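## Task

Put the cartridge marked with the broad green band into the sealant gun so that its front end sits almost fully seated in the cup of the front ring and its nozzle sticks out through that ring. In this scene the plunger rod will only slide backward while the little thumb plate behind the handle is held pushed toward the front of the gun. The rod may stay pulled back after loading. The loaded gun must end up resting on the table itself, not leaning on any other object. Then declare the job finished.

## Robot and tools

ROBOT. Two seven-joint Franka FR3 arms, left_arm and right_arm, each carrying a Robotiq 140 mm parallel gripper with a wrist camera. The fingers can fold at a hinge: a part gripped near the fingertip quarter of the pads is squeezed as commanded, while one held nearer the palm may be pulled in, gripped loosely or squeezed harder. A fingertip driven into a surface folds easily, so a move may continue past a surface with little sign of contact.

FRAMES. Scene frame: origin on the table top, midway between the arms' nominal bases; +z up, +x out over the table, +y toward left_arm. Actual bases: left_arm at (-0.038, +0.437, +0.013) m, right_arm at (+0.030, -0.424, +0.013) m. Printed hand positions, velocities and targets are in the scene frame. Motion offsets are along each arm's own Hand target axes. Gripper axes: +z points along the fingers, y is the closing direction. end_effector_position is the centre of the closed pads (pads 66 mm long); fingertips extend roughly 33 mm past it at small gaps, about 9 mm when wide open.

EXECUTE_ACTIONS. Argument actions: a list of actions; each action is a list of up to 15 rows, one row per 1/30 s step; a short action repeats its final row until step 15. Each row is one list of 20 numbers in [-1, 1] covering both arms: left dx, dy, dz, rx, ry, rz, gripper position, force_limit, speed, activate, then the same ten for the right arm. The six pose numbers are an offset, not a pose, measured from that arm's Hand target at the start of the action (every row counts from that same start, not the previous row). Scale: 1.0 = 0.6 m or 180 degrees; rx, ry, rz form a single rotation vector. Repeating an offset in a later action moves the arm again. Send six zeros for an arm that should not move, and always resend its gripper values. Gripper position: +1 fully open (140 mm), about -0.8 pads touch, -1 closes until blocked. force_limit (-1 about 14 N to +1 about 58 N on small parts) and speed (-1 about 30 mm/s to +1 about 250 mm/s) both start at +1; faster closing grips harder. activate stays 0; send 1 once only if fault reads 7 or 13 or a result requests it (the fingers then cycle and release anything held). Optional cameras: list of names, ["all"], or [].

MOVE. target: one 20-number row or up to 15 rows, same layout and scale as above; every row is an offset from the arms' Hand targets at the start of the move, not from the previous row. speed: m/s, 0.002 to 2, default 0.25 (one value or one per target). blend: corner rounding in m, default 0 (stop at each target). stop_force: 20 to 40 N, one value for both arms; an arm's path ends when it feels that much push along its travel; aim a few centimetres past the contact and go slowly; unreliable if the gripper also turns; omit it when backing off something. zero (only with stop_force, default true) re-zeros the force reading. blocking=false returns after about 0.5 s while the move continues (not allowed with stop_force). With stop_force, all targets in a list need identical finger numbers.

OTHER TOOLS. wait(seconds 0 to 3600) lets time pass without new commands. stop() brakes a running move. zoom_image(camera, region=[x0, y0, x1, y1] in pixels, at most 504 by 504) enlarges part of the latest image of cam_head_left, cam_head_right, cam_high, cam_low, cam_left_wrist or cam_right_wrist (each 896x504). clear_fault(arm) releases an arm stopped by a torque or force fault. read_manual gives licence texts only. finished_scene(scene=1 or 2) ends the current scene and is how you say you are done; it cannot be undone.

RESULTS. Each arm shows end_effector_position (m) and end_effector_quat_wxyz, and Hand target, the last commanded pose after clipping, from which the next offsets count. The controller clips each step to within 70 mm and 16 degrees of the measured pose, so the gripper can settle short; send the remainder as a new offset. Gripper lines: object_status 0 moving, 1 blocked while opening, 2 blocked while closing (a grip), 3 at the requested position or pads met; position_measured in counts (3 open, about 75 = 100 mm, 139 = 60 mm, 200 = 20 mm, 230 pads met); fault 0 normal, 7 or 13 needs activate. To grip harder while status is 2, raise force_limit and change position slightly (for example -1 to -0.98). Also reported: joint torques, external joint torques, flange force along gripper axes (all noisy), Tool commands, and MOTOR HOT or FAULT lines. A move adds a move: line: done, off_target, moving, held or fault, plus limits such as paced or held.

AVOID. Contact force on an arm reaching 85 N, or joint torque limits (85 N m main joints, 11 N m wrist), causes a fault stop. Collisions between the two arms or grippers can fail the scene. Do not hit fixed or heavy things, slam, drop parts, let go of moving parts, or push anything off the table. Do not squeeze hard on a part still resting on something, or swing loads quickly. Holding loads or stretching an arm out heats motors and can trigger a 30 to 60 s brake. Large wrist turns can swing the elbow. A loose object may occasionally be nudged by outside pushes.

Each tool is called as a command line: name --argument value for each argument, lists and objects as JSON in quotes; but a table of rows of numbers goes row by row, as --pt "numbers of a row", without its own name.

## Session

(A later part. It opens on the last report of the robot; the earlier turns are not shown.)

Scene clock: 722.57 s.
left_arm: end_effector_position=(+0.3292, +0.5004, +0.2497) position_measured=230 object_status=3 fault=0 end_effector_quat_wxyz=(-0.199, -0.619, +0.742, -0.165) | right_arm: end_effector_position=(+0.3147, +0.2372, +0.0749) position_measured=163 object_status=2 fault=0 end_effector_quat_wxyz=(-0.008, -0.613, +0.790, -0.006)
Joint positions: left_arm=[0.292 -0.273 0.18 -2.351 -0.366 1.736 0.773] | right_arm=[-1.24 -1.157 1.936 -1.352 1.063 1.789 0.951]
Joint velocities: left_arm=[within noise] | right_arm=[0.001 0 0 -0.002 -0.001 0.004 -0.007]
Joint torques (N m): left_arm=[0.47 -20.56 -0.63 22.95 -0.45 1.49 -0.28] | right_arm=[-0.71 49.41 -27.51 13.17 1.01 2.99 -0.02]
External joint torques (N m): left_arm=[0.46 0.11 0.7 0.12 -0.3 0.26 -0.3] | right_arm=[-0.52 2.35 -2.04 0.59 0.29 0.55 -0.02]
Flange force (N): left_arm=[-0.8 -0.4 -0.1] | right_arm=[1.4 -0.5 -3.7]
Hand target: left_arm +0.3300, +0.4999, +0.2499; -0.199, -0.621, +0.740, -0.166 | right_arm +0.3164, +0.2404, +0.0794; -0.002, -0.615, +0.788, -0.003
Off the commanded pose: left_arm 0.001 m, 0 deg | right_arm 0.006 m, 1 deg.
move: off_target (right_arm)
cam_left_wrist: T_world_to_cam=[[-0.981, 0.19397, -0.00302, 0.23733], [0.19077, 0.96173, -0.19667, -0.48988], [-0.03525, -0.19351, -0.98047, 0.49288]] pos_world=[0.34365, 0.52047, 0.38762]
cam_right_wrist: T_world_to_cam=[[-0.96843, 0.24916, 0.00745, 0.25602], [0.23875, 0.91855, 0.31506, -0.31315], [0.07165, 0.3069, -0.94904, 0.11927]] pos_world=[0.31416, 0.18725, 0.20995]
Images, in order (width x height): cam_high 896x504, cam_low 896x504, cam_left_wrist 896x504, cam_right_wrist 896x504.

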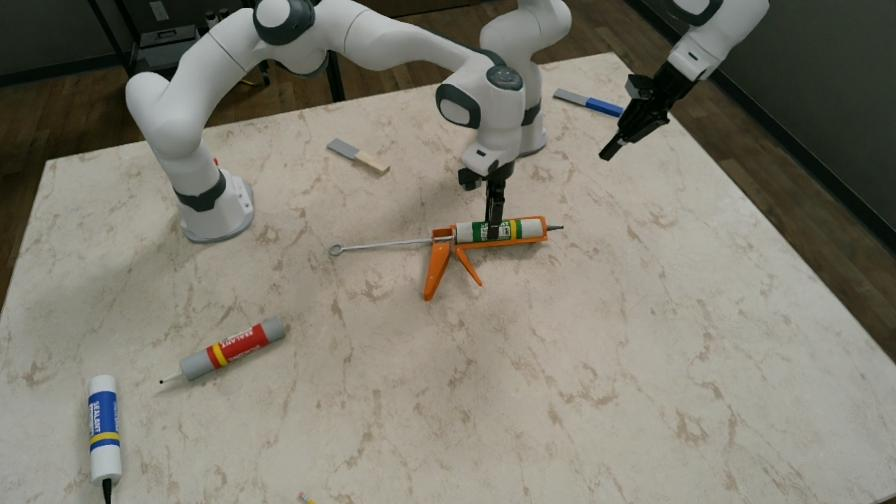

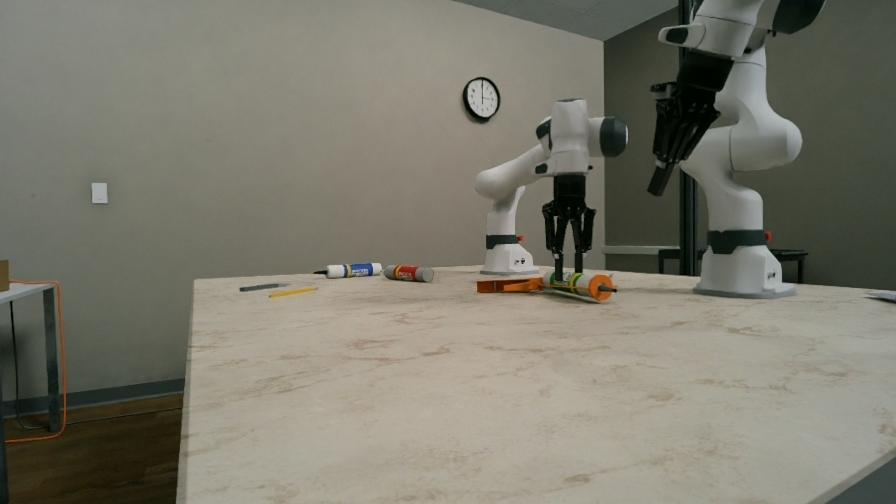

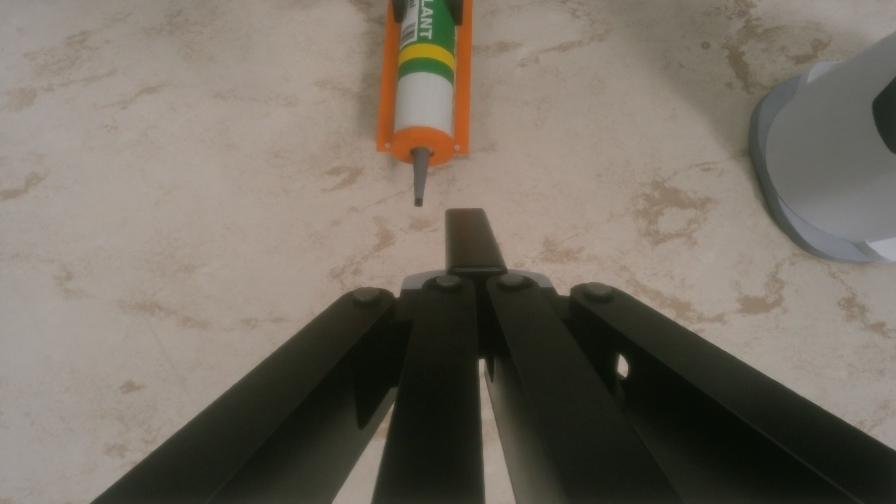

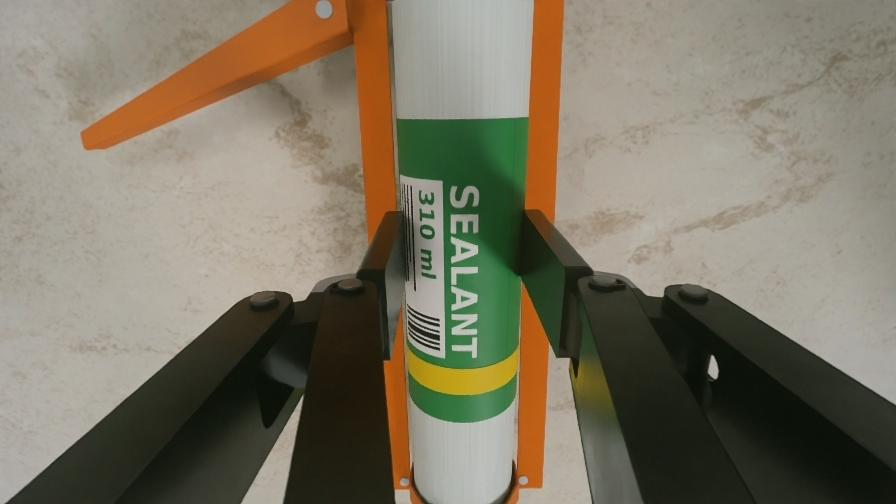

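move --target '[0,0,0,0,0,0,-1,-1,-1,0,-0.0067,0,0,0,0,0,-0.98,0,-1,0]' --speed 0.015 --cameras '["cam_low","cam_high","cam_left_wrist","cam_right_wrist"]'

zoom_image --camera "cam_low" --region '[520, 240, 630, 310]'

zoom_image --camera "cam_high" --region '[420, 190, 570, 270]'

zoom_image --camera "cam_left_wrist" --region '[370, 60, 490, 200]'

Scene clock: 727.90 s.
left_arm: end_effector_position=(+0.3292, +0.5004, +0.2497) position_measured=230 object_status=3 fault=0 end_effector_quat_wxyz=(-0.199, -0.619, +0.742, -0.165) | right_arm: end_effector_position=(+0.3169, +0.2423, +0.0772) position_measured=163 object_status=2 fault=0 end_effector_quat_wxyz=(-0.004, -0.616, +0.788, -0.004)
Joint positions: left_arm=[0.292 -0.273 0.18 -2.351 -0.366 1.736 0.773] | right_arm=[-1.251 -1.16 1.939 -1.333 1.063 1.79 0.949]
Joint torques (N m): left_arm=[0.44 -20.6 -0.67 22.86 -0.46 1.49 -0.3] | right_arm=[-1.44 49.4 -27.19 14.75 0.99 2.9 0.29]
External joint torques (N m): left_arm=[0.39 0.2 0.62 -0.01 -0.31 0.25 -0.32] | right_arm=[-1.66 2.08 -2.16 2 0.25 0.45 0.29]
Flange force (N): left_arm=[-0.7 -0.4 0.3] | right_arm=[-12.1 -3.9 -4.4]
Hand target: left_arm +0.3300, +0.4999, +0.2499; -0.199, -0.621, +0.740, -0.166 | right_arm +0.3174, +0.2443, +0.0794; -0.002, -0.615, +0.788, -0.003
Off the commanded pose: left_arm 0.001 m, 0 deg | right_arm 0.003 m, 0 deg.
move: done
cam_left_wrist: T_world_to_cam=[[-0.981, 0.19397, -0.00302, 0.23733], [0.19077, 0.96173, -0.19667, -0.48988], [-0.03525, -0.19351, -0.98047, 0.49288]] pos_world=[0.34365, 0.52047, 0.38762]
cam_right_wrist: T_world_to_cam=[[-0.97056, 0.2408, 0.00528, 0.25968], [0.22963, 0.9185, 0.32191, -0.3168], [0.07266, 0.31365, -0.94676, 0.11752]] pos_world=[0.31624, 0.19159, 0.21187]
Images, in order (width x height): cam_high 896x504, cam_low 896x504, cam_left_wrist 896x504, cam_right_wrist 896x504.

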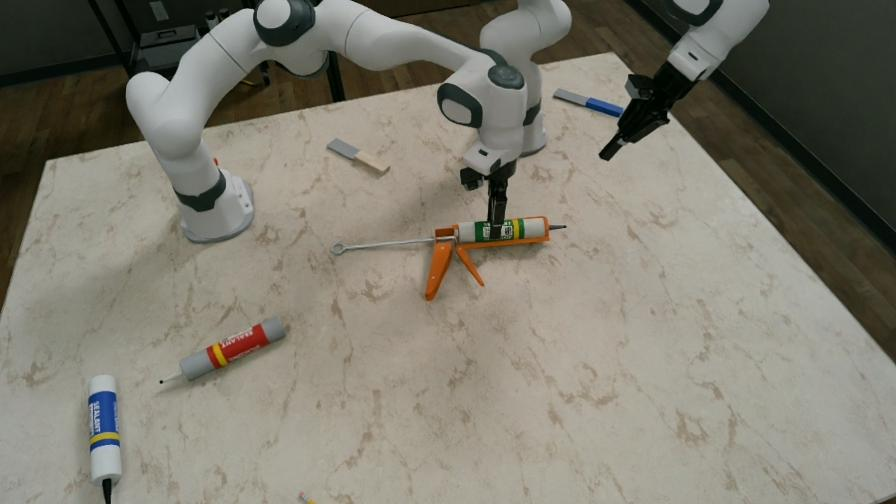

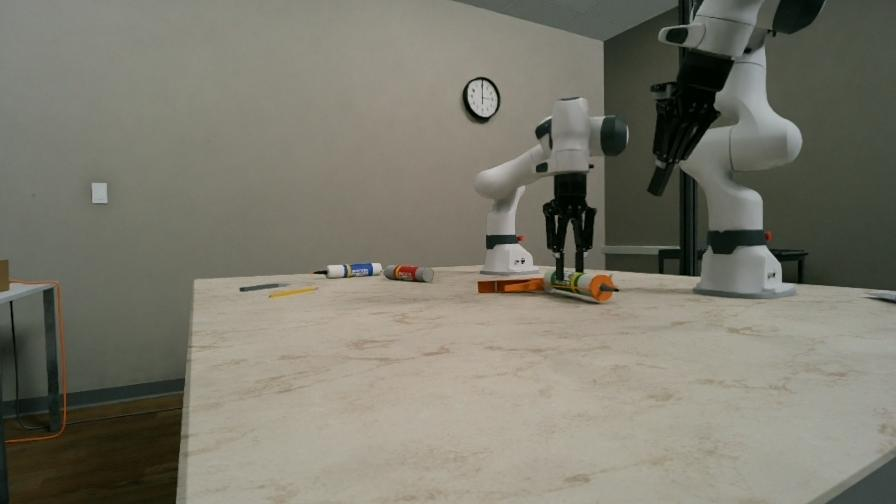

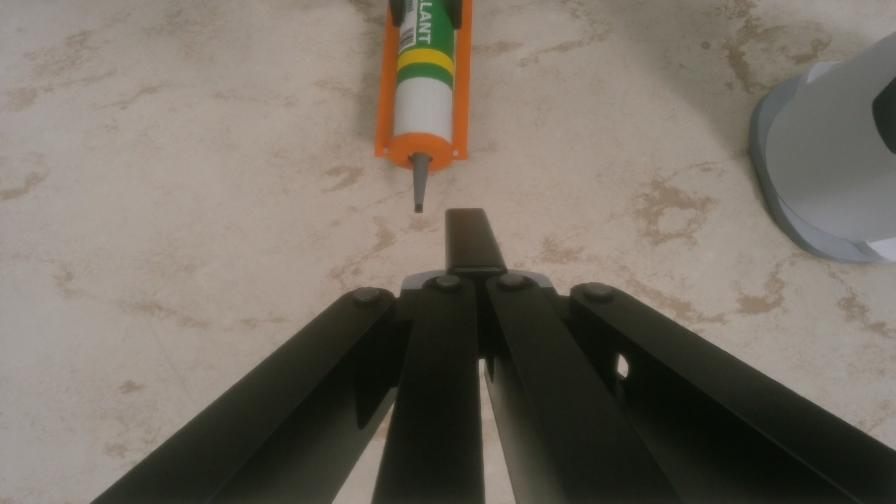

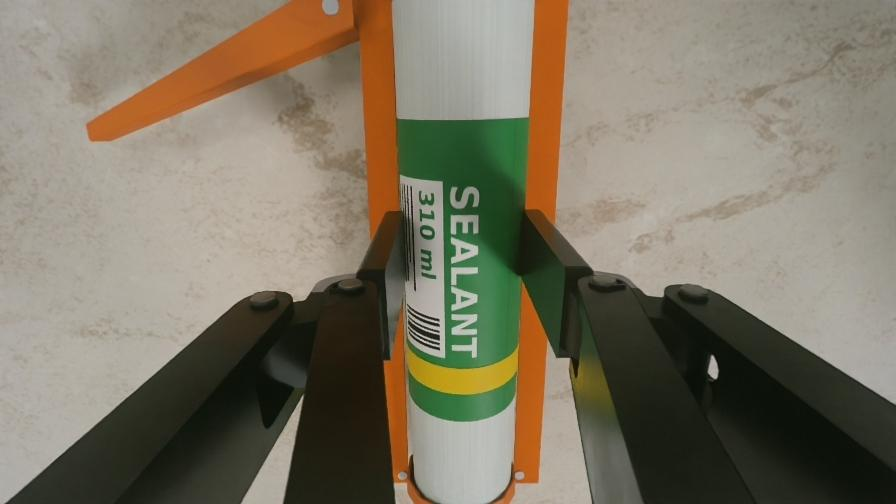

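Scaled by 4.582 from the camera's image (finer frame: 1280x720).

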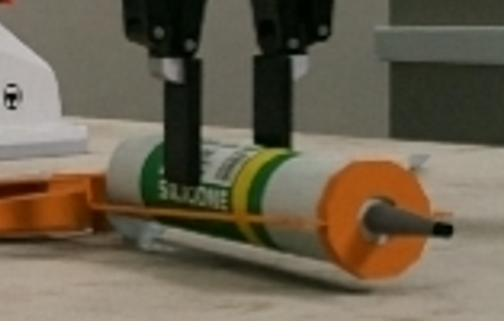

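Scaled by 3.360 from the camera's image (finer frame: 1280x720).

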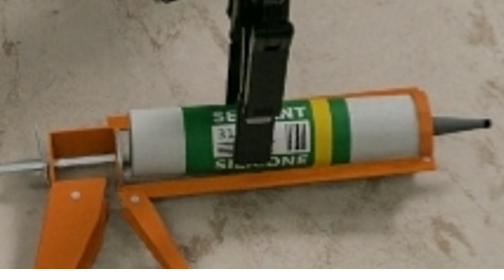

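Scaled by 3.600 from the camera's image (finer frame: 1280x720).

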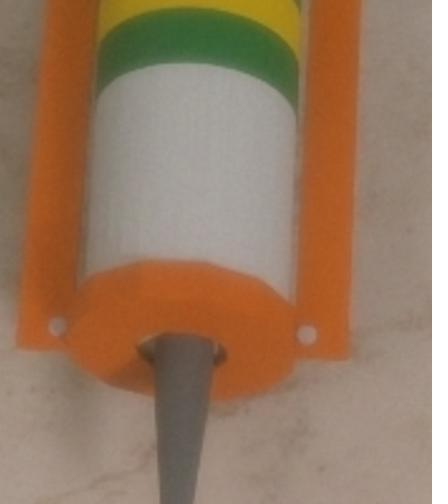

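move --target '[0,0,0,0,0,0,-1,-1,-1,0,0.0033,0,0.003,0,0,0,-0.98,0,-1,0]' --speed 0.015

move --target '[0,0,0,0,0,0,-1,-1,-1,0,0,0,0,0,0,0,-0.1,-1,-1,0]' --speed 0.015 --cameras '["cam_low","cam_high","cam_left_wrist","cam_right_wrist"]'

Scene clock: 732.70 s.
left_arm: end_effector_position=(+0.3292, +0.5004, +0.2497) position_measured=230 object_status=3 fault=0 end_effector_quat_wxyz=(-0.199, -0.619, +0.742, -0.165) | right_arm: end_effector_position=(+0.3165, +0.2394, +0.0750) position_measured=163 object_status=2 fault=0 end_effector_quat_wxyz=(-0.007, -0.614, +0.789, -0.005)
Joint positions: left_arm=[0.292 -0.273 0.18 -2.351 -0.366 1.736 0.773] | right_arm=[-1.248 -1.16 1.939 -1.342 1.064 1.79 0.949]
Joint torques (N m): left_arm=[0.46 -20.55 -0.63 22.89 -0.46 1.49 -0.27] | right_arm=[-0.73 49.38 -27.39 13.66 1.07 3.08 0.12]
External joint torques (N m): left_arm=[0.39 0.19 0.65 0.02 -0.31 0.25 -0.29] | right_arm=[-0.62 2.13 -2.09 1.05 0.35 0.63 0.12]
Flange force (N): left_arm=[-0.8 -0.4 0.2] | right_arm=[-2.2 -1.1 -3.6]
Hand target: left_arm +0.3300, +0.4999, +0.2499; -0.199, -0.621, +0.740, -0.166 | right_arm +0.3169, +0.2424, +0.0776; -0.002, -0.615, +0.788, -0.003
Off the commanded pose: left_arm 0.001 m, 0 deg | right_arm 0.004 m, 1 deg.
move: off_target (right_arm)

Scene clock: 733.43 s.
left_arm: end_effector_position=(+0.3292, +0.5004, +0.2497) position_measured=230 object_status=3 fault=0 end_effector_quat_wxyz=(-0.199, -0.619, +0.742, -0.165) | right_arm: end_effector_position=(+0.3170, +0.2403, +0.0759) position_measured=141 object_status=0 fault=0 end_effector_quat_wxyz=(-0.005, -0.614, +0.789, -0.004)
Joint positions: left_arm=[0.292 -0.273 0.18 -2.351 -0.366 1.736 0.773] | right_arm=[-1.248 -1.158 1.939 -1.342 1.064 1.792 0.949]
Joint torques (N m): left_arm=[0.48 -20.56 -0.63 22.87 -0.47 1.5 -0.23] | right_arm=[-0.75 48.03 -25.84 13.09 0.92 2.72 0.14]
External joint torques (N m): left_arm=[0.5 0.17 0.74 0 -0.31 0.26 -0.25] | right_arm=[-0.97 0.8 -0.66 0.28 0.18 0.27 0.14]
Flange force (N): left_arm=[-0.9 -0.2 0.2] | right_arm=[-2.9 -1.6 -1.0]
Hand target: left_arm +0.3300, +0.4999, +0.2499; -0.199, -0.621, +0.740, -0.166 | right_arm +0.3169, +0.2424, +0.0776; -0.002, -0.615, +0.788, -0.003
Off the commanded pose: left_arm 0.001 m, 0 deg | right_arm 0.003 m, 0 deg.
move: done
cam_left_wrist: T_world_to_cam=[[-0.981, 0.19397, -0.00302, 0.23733], [0.19077, 0.96173, -0.19667, -0.48988], [-0.03525, -0.19351, -0.98047, 0.49288]] pos_world=[0.34365, 0.52047, 0.38762]
cam_right_wrist: T_world_to_cam=[[-0.96951, 0.24497, 0.00582, 0.25882], [0.23384, 0.91782, 0.32083, -0.31557], [0.07326, 0.31241, -0.94712, 0.11702]] pos_world=[0.31615, 0.18967, 0.21057]
Images, in order (width x height): cam_high 896x504, cam_low 896x504, cam_left_wrist 896x504, cam_right_wrist 896x504.

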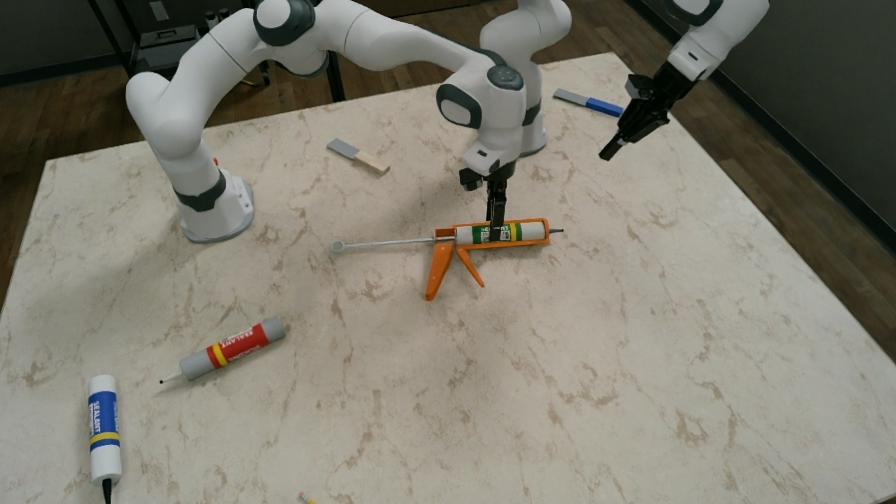

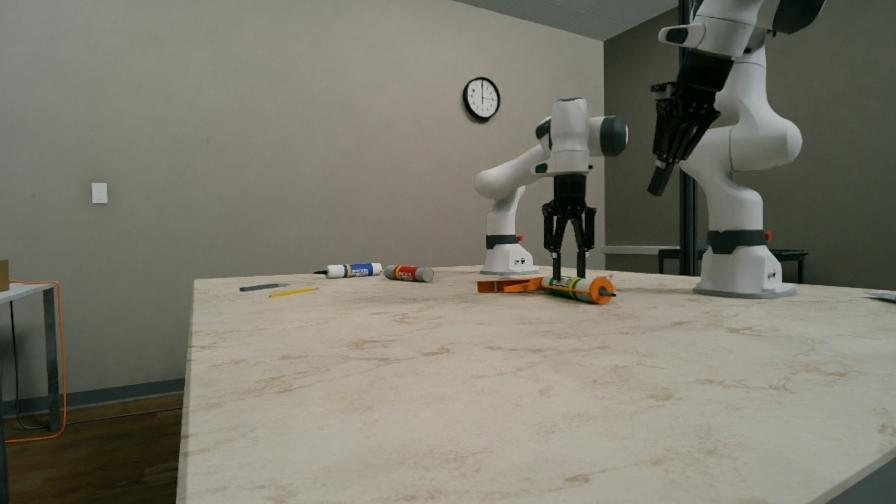

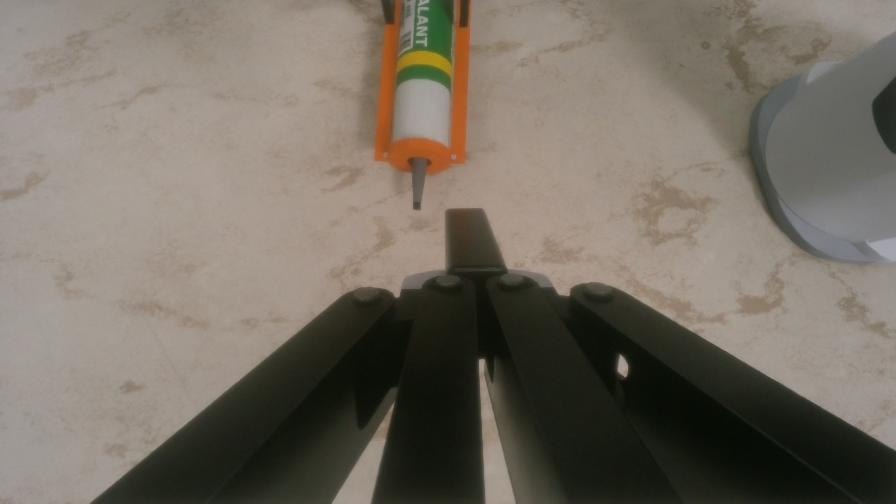

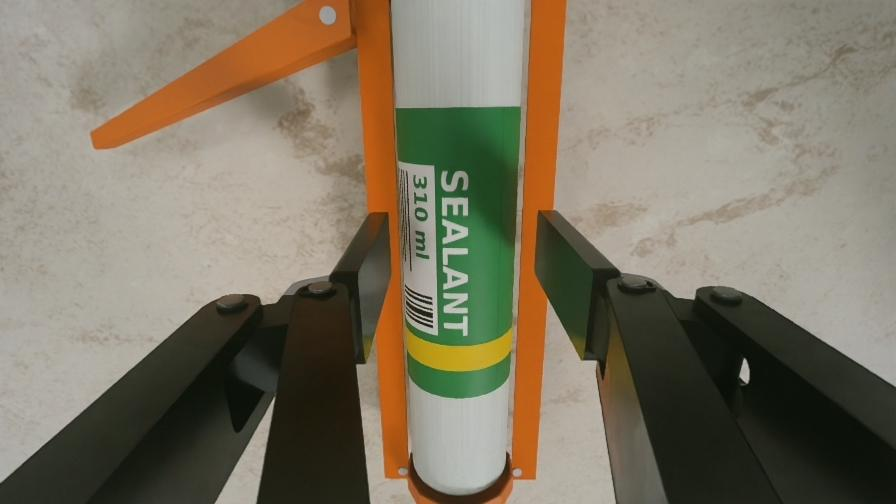

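zoom_image --camera "cam_right_wrist" --region '[370, 384, 550, 504]'

zoom_image --camera "cam_high" --region '[420, 190, 570, 270]'

zoom_image --camera "cam_low" --region '[520, 240, 630, 310]'

zoom_image --camera "cam_left_wrist" --region '[370, 60, 490, 220]'

Scaled by 2.800 from the camera's image (finer frame: 1280x720).

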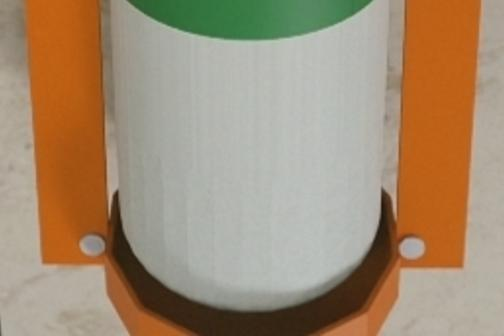

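Scaled by 3.360 from the camera's image (finer frame: 1280x720).

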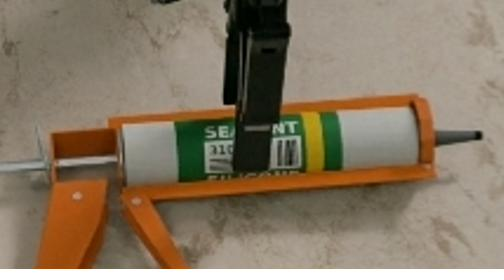

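Scaled by 4.582 from the camera's image (finer frame: 1280x720).

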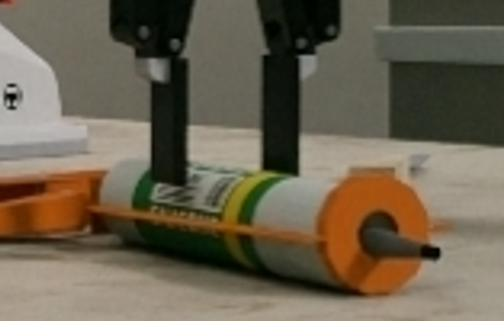

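Scaled by 3.150 from the camera's image (finer frame: 1280x720).

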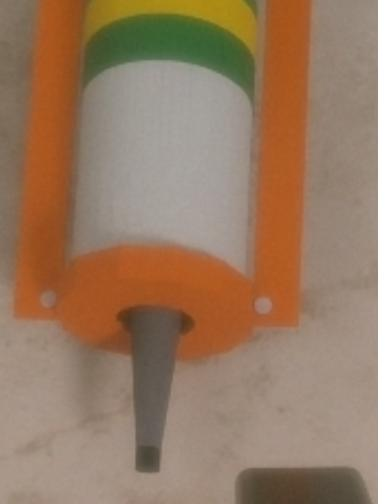

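move --target '[0,0,0,0,0,0,-1,-1,-1,0,0,0,0.005,0,0,0,-0.1,-1,-1,0]' --speed 0.02

move --target '[0,0,0,0,0,0,-1,-1,-1,0,0,0,0,0,0,0,-1,-1,-1,0]' --cameras '["cam_low","cam_right_wrist"]'

zoom_image --camera "cam_low" --region '[520, 240, 630, 310]'

Scene clock: 755.67 s.
left_arm: end_effector_position=(+0.3292, +0.5004, +0.2497) position_measured=230 object_status=3 fault=0 end_effector_quat_wxyz=(-0.199, -0.619, +0.742, -0.165) | right_arm: end_effector_position=(+0.3175, +0.2415, +0.0761) position_measured=141 object_status=3 fault=0 end_effector_quat_wxyz=(-0.003, -0.614, +0.789, -0.004)
Joint positions: left_arm=[0.292 -0.273 0.18 -2.351 -0.366 1.736 0.773] | right_arm=[-1.248 -1.158 1.939 -1.342 1.065 1.796 0.949]
Joint torques (N m): left_arm=[0.51 -20.56 -0.72 22.93 -0.44 1.48 -0.24] | right_arm=[-0.97 47.31 -25.46 12.62 1.07 2.79 0.08]
External joint torques (N m): left_arm=[0.43 0.19 0.55 -0.01 -0.29 0.23 -0.25] | right_arm=[-1.13 0.02 -0.23 -0.17 0.33 0.32 0.08]
Flange force (N): left_arm=[-0.7 -0.4 0.2] | right_arm=[-2.2 -1.8 0.7]
Hand target: left_arm +0.3300, +0.4999, +0.2499; -0.199, -0.621, +0.740, -0.166 | right_arm +0.3169, +0.2424, +0.0746; -0.002, -0.615, +0.788, -0.003
Off the commanded pose: left_arm 0.001 m, 0 deg | right_arm 0.002 m, 0 deg.
move: done

Scene clock: 757.80 s.
left_arm: end_effector_position=(+0.3292, +0.5004, +0.2497) position_measured=230 object_status=3 fault=0 end_effector_quat_wxyz=(-0.199, -0.619, +0.742, -0.165) | right_arm: end_effector_position=(+0.3212, +0.2466, +0.0863) position_measured=230 object_status=0 fault=0 end_effector_quat_wxyz=(+0.006, -0.614, +0.789, +0.001)
Joint positions: left_arm=[0.292 -0.273 0.18 -2.351 -0.366 1.736 0.773] | right_arm=[-1.248 -1.148 1.932 -1.339 1.065 1.804 0.949]
Joint torques (N m): left_arm=[0.46 -20.57 -0.64 22.91 -0.45 1.49 -0.26] | right_arm=[-1.24 39.73 -19.21 10.35 0.94 1.86 0.11]
External joint torques (N m): left_arm=[0.49 0.07 0.74 0.09 -0.3 0.26 -0.28] | right_arm=[-1.51 -7.67 6.07 -2.71 0.18 -0.66 0.11]
Flange force (N): left_arm=[-0.8 -0.2 -0.1] | right_arm=[-8.5 -3.3 14.8]
Hand target: left_arm +0.3300, +0.4999, +0.2499; -0.199, -0.621, +0.740, -0.166 | right_arm +0.3169, +0.2424, +0.0746; -0.002, -0.615, +0.788, -0.003
Off the commanded pose: left_arm 0.001 m, 0 deg | right_arm 0.013 m, 1 deg.
move: done
cam_right_wrist: T_world_to_cam=[[-0.96934, 0.24571, 0.00109, 0.26149], [0.23114, 0.91034, 0.34329, -0.32495], [0.08336, 0.33302, -0.93923, 0.11561]] pos_world=[0.31895, 0.19306, 0.21985]

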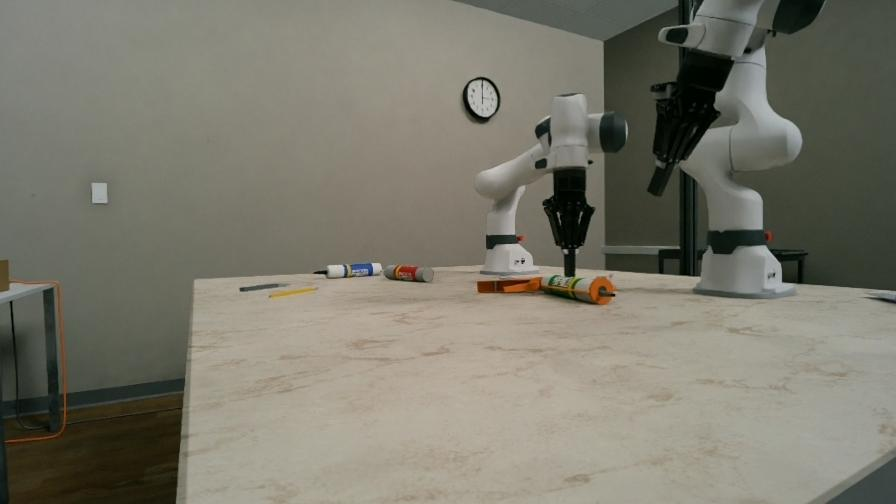

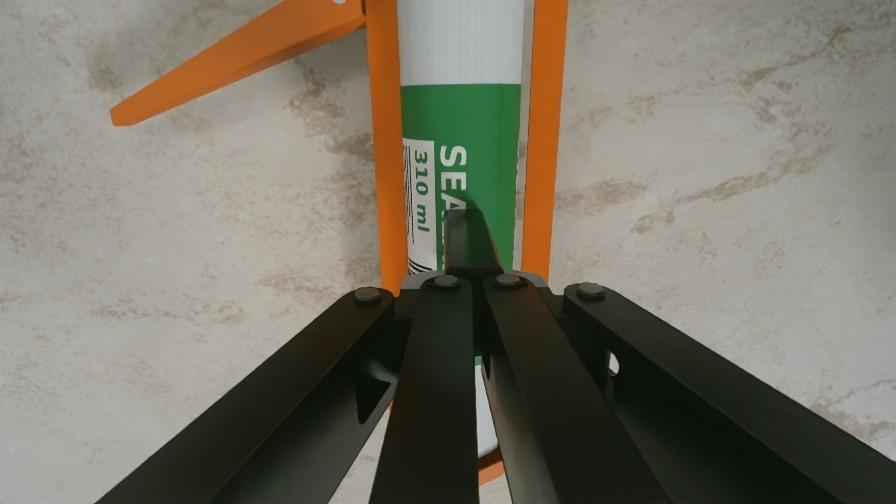

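Scaled by 4.582 from the camera's image (finer frame: 1280x720).

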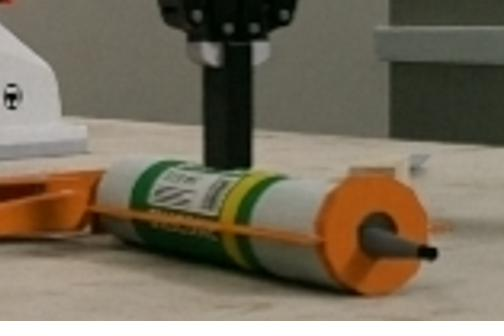

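move --target '[0,0,0,0,0,0,-1,-1,-1,0,0,0,-0.045,0,0,0,-1,-1,-1,0]' --speed 0.08

move --target '[0,0,0,0,0,0,-1,-1,-1,0,0,0,0,0,0,0,-0.1,-1,0,0]' --cameras '["cam_low","cam_right_wrist","cam_left_wrist"]'

zoom_image --camera "cam_low" --region '[520, 240, 630, 310]'

zoom_image --camera "cam_right_wrist" --region '[370, 364, 550, 504]'

Scene clock: 773.07 s.
left_arm: end_effector_position=(+0.3292, +0.5004, +0.2497) position_measured=230 object_status=3 fault=0 end_effector_quat_wxyz=(-0.199, -0.619, +0.742, -0.165) | right_arm: end_effector_position=(+0.3185, +0.2432, +0.1012) position_measured=230 object_status=3 fault=0 end_effector_quat_wxyz=(-0.001, -0.617, +0.787, -0.001)
Joint positions: left_arm=[0.292 -0.273 0.18 -2.351 -0.366 1.736 0.773] | right_arm=[-1.247 -1.129 1.92 -1.329 1.045 1.768 0.951]
Joint velocities: left_arm=[within noise] | right_arm=[0.002 -0.001 0 0.001 -0.001 -0.005 -0.001]
Joint torques (N m): left_arm=[0.47 -20.58 -0.72 22.87 -0.45 1.5 -0.28] | right_arm=[-0.6 47.12 -25.49 13.71 0.46 2.16 0.5]
External joint torques (N m): left_arm=[0.51 0.25 0.68 -0.11 -0.29 0.25 -0.3] | right_arm=[-0.59 -0.11 -0.36 0.55 -0.29 -0.34 0.5]
Flange force (N): left_arm=[-0.9 -0.2 0.4] | right_arm=[-6.7 -1.2 -1.5]
Hand target: left_arm +0.3300, +0.4999, +0.2499; -0.199, -0.621, +0.740, -0.166 | right_arm +0.3169, +0.2426, +0.1016; -0.002, -0.615, +0.788, -0.003
Off the commanded pose: left_arm 0.001 m, 0 deg | right_arm 0.002 m, 0 deg.
move: done

Scene clock: 773.77 s.
left_arm: end_effector_position=(+0.3292, +0.5004, +0.2497) position_measured=230 object_status=3 fault=0 end_effector_quat_wxyz=(-0.199, -0.619, +0.742, -0.165) | right_arm: end_effector_position=(+0.3182, +0.2430, +0.1012) position_measured=141 object_status=0 fault=0 end_effector_quat_wxyz=(-0.001, -0.617, +0.787, -0.001)
Joint positions: left_arm=[0.292 -0.273 0.18 -2.351 -0.366 1.736 0.773] | right_arm=[-1.247 -1.129 1.92 -1.329 1.045 1.767 0.951]
Joint torques (N m): left_arm=[0.46 -20.55 -0.69 22.82 -0.45 1.48 -0.26] | right_arm=[-0.56 47.11 -25.58 13.78 0.59 2.16 0.46]
External joint torques (N m): left_arm=[0.43 0.3 0.63 -0.12 -0.29 0.23 -0.28] | right_arm=[-0.44 0.08 -0.56 0.73 -0.15 -0.32 0.46]
Flange force (N): left_arm=[-0.9 -0.3 0.4] | right_arm=[-6.6 -1.1 -1.8]
Hand target: left_arm +0.3300, +0.4999, +0.2499; -0.199, -0.621, +0.740, -0.166 | right_arm +0.3169, +0.2426, +0.1016; -0.002, -0.615, +0.788, -0.003
Off the commanded pose: left_arm 0.001 m, 0 deg | right_arm 0.001 m, 0 deg.
move: done
cam_left_wrist: T_world_to_cam=[[-0.981, 0.19397, -0.00302, 0.23733], [0.19077, 0.96173, -0.19667, -0.48988], [-0.03525, -0.19351, -0.98047, 0.49288]] pos_world=[0.34365, 0.52047, 0.38762]
cam_right_wrist: T_world_to_cam=[[-0.97088, 0.2395, 0.00574, 0.26096], [0.22793, 0.91608, 0.32993, -0.32514], [0.07376, 0.32163, -0.94399, 0.13731]] pos_world=[0.31734, 0.19119, 0.23539]
Images, in order (width x height): cam_low 896x504, cam_left_wrist 896x504, cam_right_wrist 896x504.

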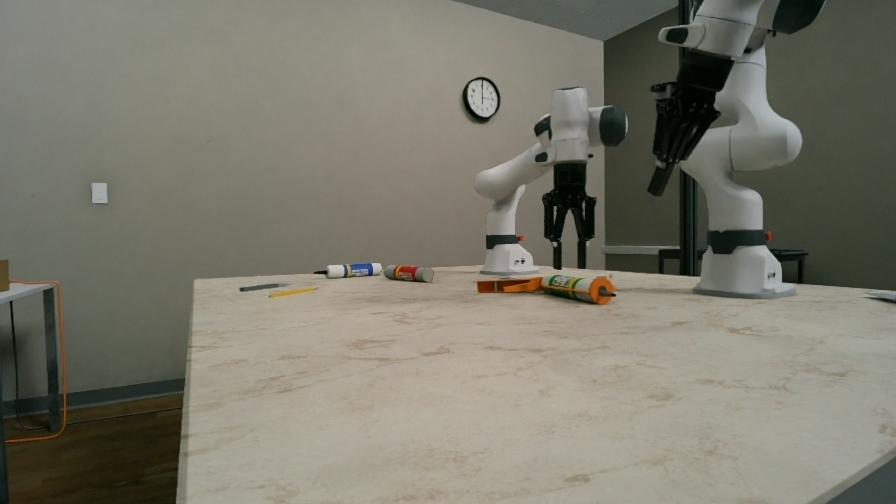

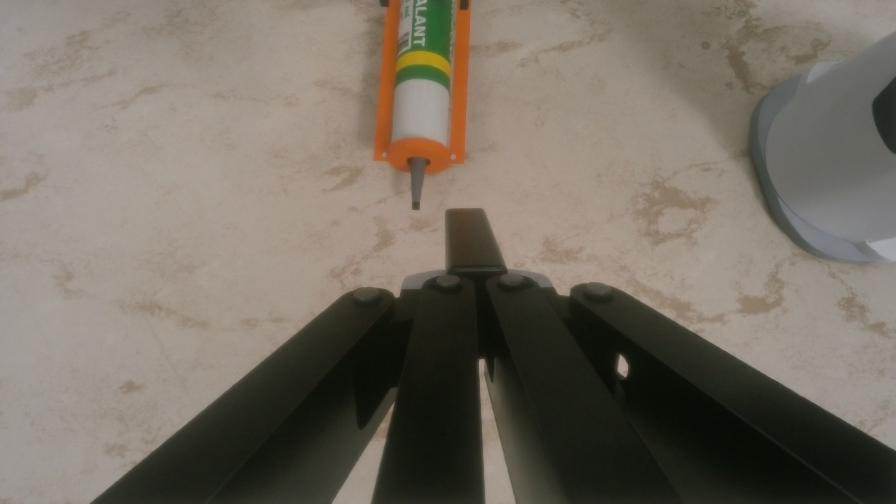

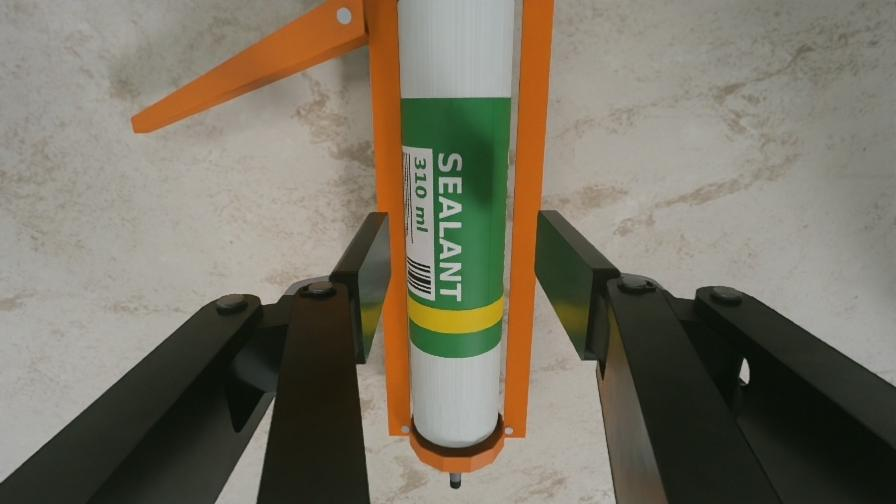

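Scaled by 4.582 from the camera's image (finer frame: 1280x720).

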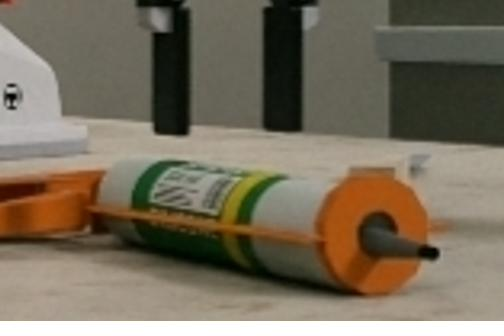

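Scaled by 2.800 from the camera's image (finer frame: 1280x720).

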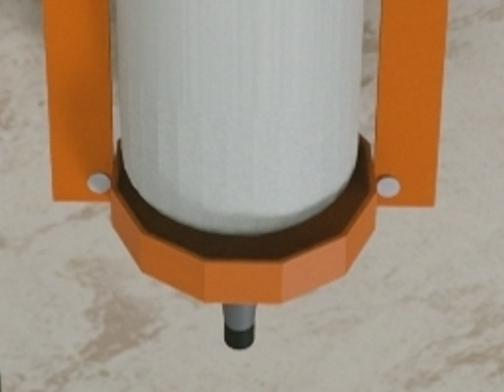

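move --target '[0,0,0,0,0,0,-1,-1,-1,0,0.0,0,0.042,0,0,0,-0.1,-1,0,0]' --speed 0.05 --cameras '["cam_low"]'

zoom_image --camera "cam_low" --region '[535, 240, 605, 300]'

Scene clock: 779.40 s.
left_arm: end_effector_position=(+0.3292, +0.5004, +0.2497) position_measured=230 object_status=3 fault=0 end_effector_quat_wxyz=(-0.199, -0.619, +0.742, -0.165) | right_arm: end_effector_position=(+0.3167, +0.2416, +0.0777) position_measured=141 object_status=3 fault=0 end_effector_quat_wxyz=(-0.004, -0.614, +0.789, -0.003)
Joint positions: left_arm=[0.292 -0.273 0.18 -2.351 -0.366 1.736 0.773] | right_arm=[-1.247 -1.155 1.94 -1.341 1.062 1.795 0.951]
Joint velocities: left_arm=[within noise] | right_arm=[0 0 0.003 0.001 -0.001 0.005 0]
Joint torques (N m): left_arm=[0.52 -20.48 -0.63 22.85 -0.45 1.49 -0.27] | right_arm=[-1.01 47.3 -25.42 12.87 1.12 2.67 -0.01]
External joint torques (N m): left_arm=[0.45 0.2 0.64 -0.03 -0.3 0.24 -0.28] | right_arm=[-1.03 -0.06 -0.14 0.04 0.39 0.2 -0.01]
Flange force (N): left_arm=[-0.8 -0.3 0.3] | right_arm=[-3.4 -2.0 0.6]
Hand target: left_arm +0.3300, +0.4999, +0.2499; -0.199, -0.621, +0.740, -0.166 | right_arm +0.3169, +0.2424, +0.0764; -0.002, -0.615, +0.788, -0.003
Off the commanded pose: left_arm 0.001 m, 0 deg | right_arm 0.001 m, 0 deg.
move: done

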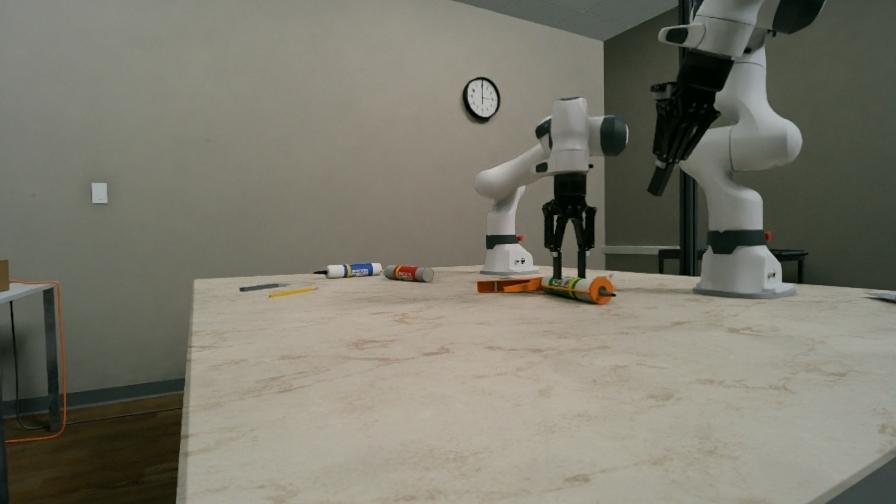

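Scaled by 7.200 from the camera's image (finer frame: 1280x720).

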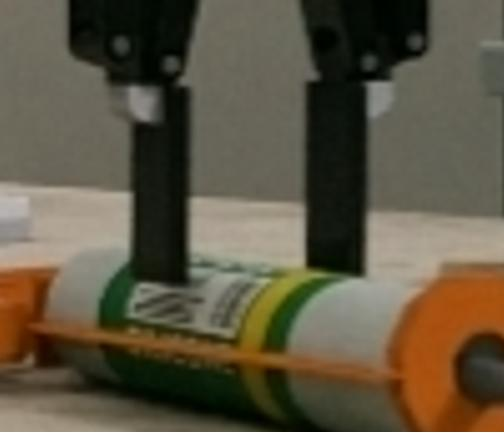

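move --target '[0,0,0,0,0,0,-1,-1,-1,0,0.0,0,0.0225,0,0,0,-0.2,-1,0,0]' --speed 0.03 --cameras '["cam_low"]'

zoom_image --camera "cam_low" --region '[535, 240, 605, 300]'

Scene clock: 787.73 s.
left_arm: end_effector_position=(+0.3292, +0.5004, +0.2497) position_measured=230 object_status=3 fault=0 end_effector_quat_wxyz=(-0.199, -0.619, +0.742, -0.165) | right_arm: end_effector_position=(+0.3159, +0.2421, +0.0646) position_measured=154 object_status=3 fault=0 end_effector_quat_wxyz=(-0.003, -0.614, +0.789, -0.003)
Joint positions: left_arm=[0.292 -0.273 0.18 -2.351 -0.366 1.736 0.773] | right_arm=[-1.248 -1.169 1.953 -1.347 1.071 1.815 0.95]
Joint velocities: left_arm=[within noise] | right_arm=[0 0 0.001 0 0.002 0.003 -0.001]
Joint torques (N m): left_arm=[0.45 -20.52 -0.68 22.88 -0.46 1.48 -0.26] | right_arm=[-1.32 47.33 -25.07 12.72 1.08 2.78 -0.04]
External joint torques (N m): left_arm=[0.43 0.23 0.65 -0.04 -0.31 0.24 -0.27] | right_arm=[-1.38 -0.32 0.35 -0.06 0.34 0.29 -0.04]
Flange force (N): left_arm=[-0.8 -0.3 0.3] | right_arm=[-4.5 -2.7 1.6]
Hand target: left_arm +0.3300, +0.4999, +0.2499; -0.199, -0.621, +0.740, -0.166 | right_arm +0.3169, +0.2423, +0.0629; -0.002, -0.615, +0.788, -0.003
Off the commanded pose: left_arm 0.001 m, 0 deg | right_arm 0.002 m, 0 deg.
move: done

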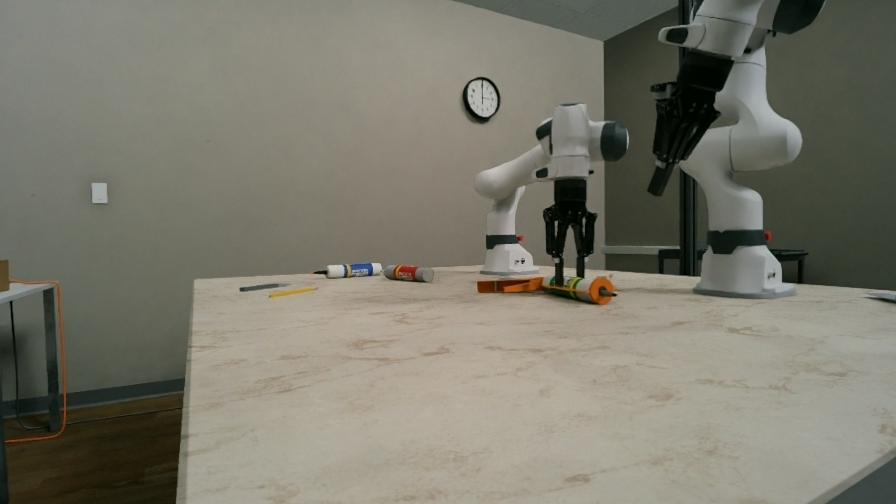

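Scaled by 7.200 from the camera's image (finer frame: 1280x720).

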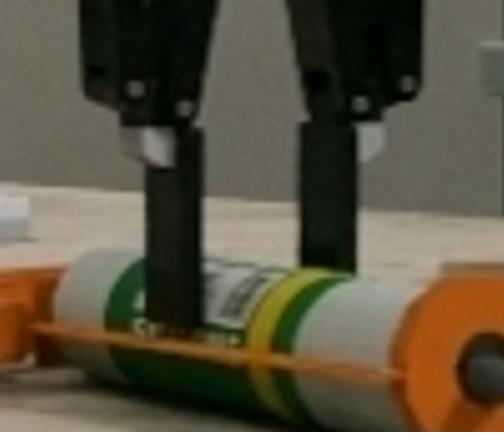

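move --target '[0,0,0,0,0,0,-1,-1,-1,0,0,0,0,0,0,0,-1,-1,-1,0]' --cameras '["cam_low"]'

zoom_image --camera "cam_low" --region '[535, 240, 605, 300]'

Scene clock: 790.40 s.
left_arm: end_effector_position=(+0.3292, +0.5004, +0.2497) position_measured=230 object_status=3 fault=0 end_effector_quat_wxyz=(-0.199, -0.619, +0.742, -0.165) | right_arm: end_effector_position=(+0.3163, +0.2423, +0.0646) position_measured=159 object_status=2 fault=0 end_effector_quat_wxyz=(-0.003, -0.614, +0.789, -0.003)
Joint positions: left_arm=[0.292 -0.273 0.18 -2.351 -0.366 1.736 0.773] | right_arm=[-1.248 -1.169 1.953 -1.347 1.072 1.816 0.95]
Joint torques (N m): left_arm=[0.48 -20.52 -0.73 22.89 -0.47 1.5 -0.27] | right_arm=[-1.24 45.94 -24.18 12.56 0.94 2.71 -0.09]
External joint torques (N m): left_arm=[0.42 0.26 0.56 -0.02 -0.31 0.25 -0.28] | right_arm=[-1.17 -1.57 1.19 -0.1 0.21 0.23 -0.09]
Flange force (N): left_arm=[-0.8 -0.5 0.3] | right_arm=[-6.4 -2.7 3.7]
Hand target: left_arm +0.3300, +0.4999, +0.2499; -0.199, -0.621, +0.740, -0.166 | right_arm +0.3169, +0.2423, +0.0629; -0.002, -0.615, +0.788, -0.003
Off the commanded pose: left_arm 0.001 m, 0 deg | right_arm 0.002 m, 0 deg.
move: done

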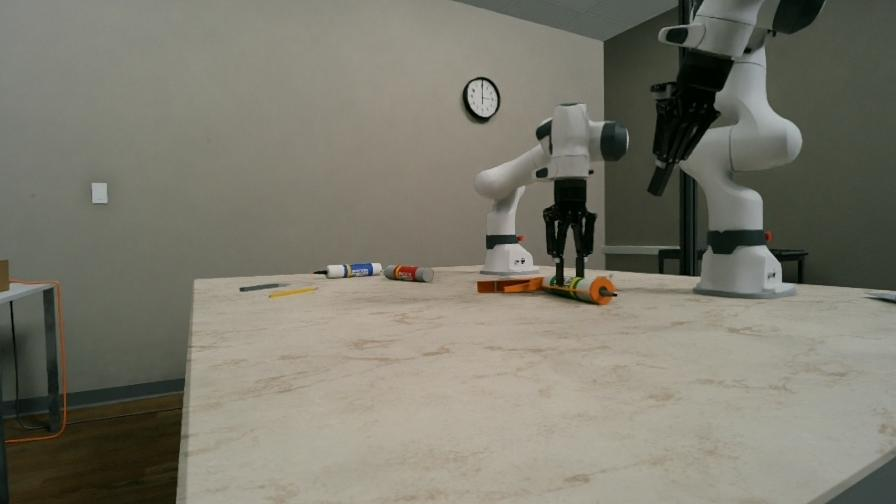

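Scaled by 7.200 from the camera's image (finer frame: 1280x720).

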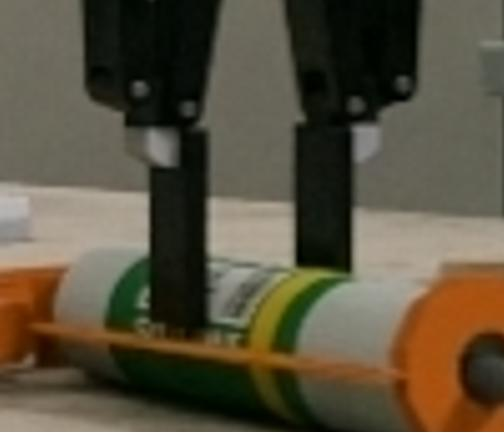

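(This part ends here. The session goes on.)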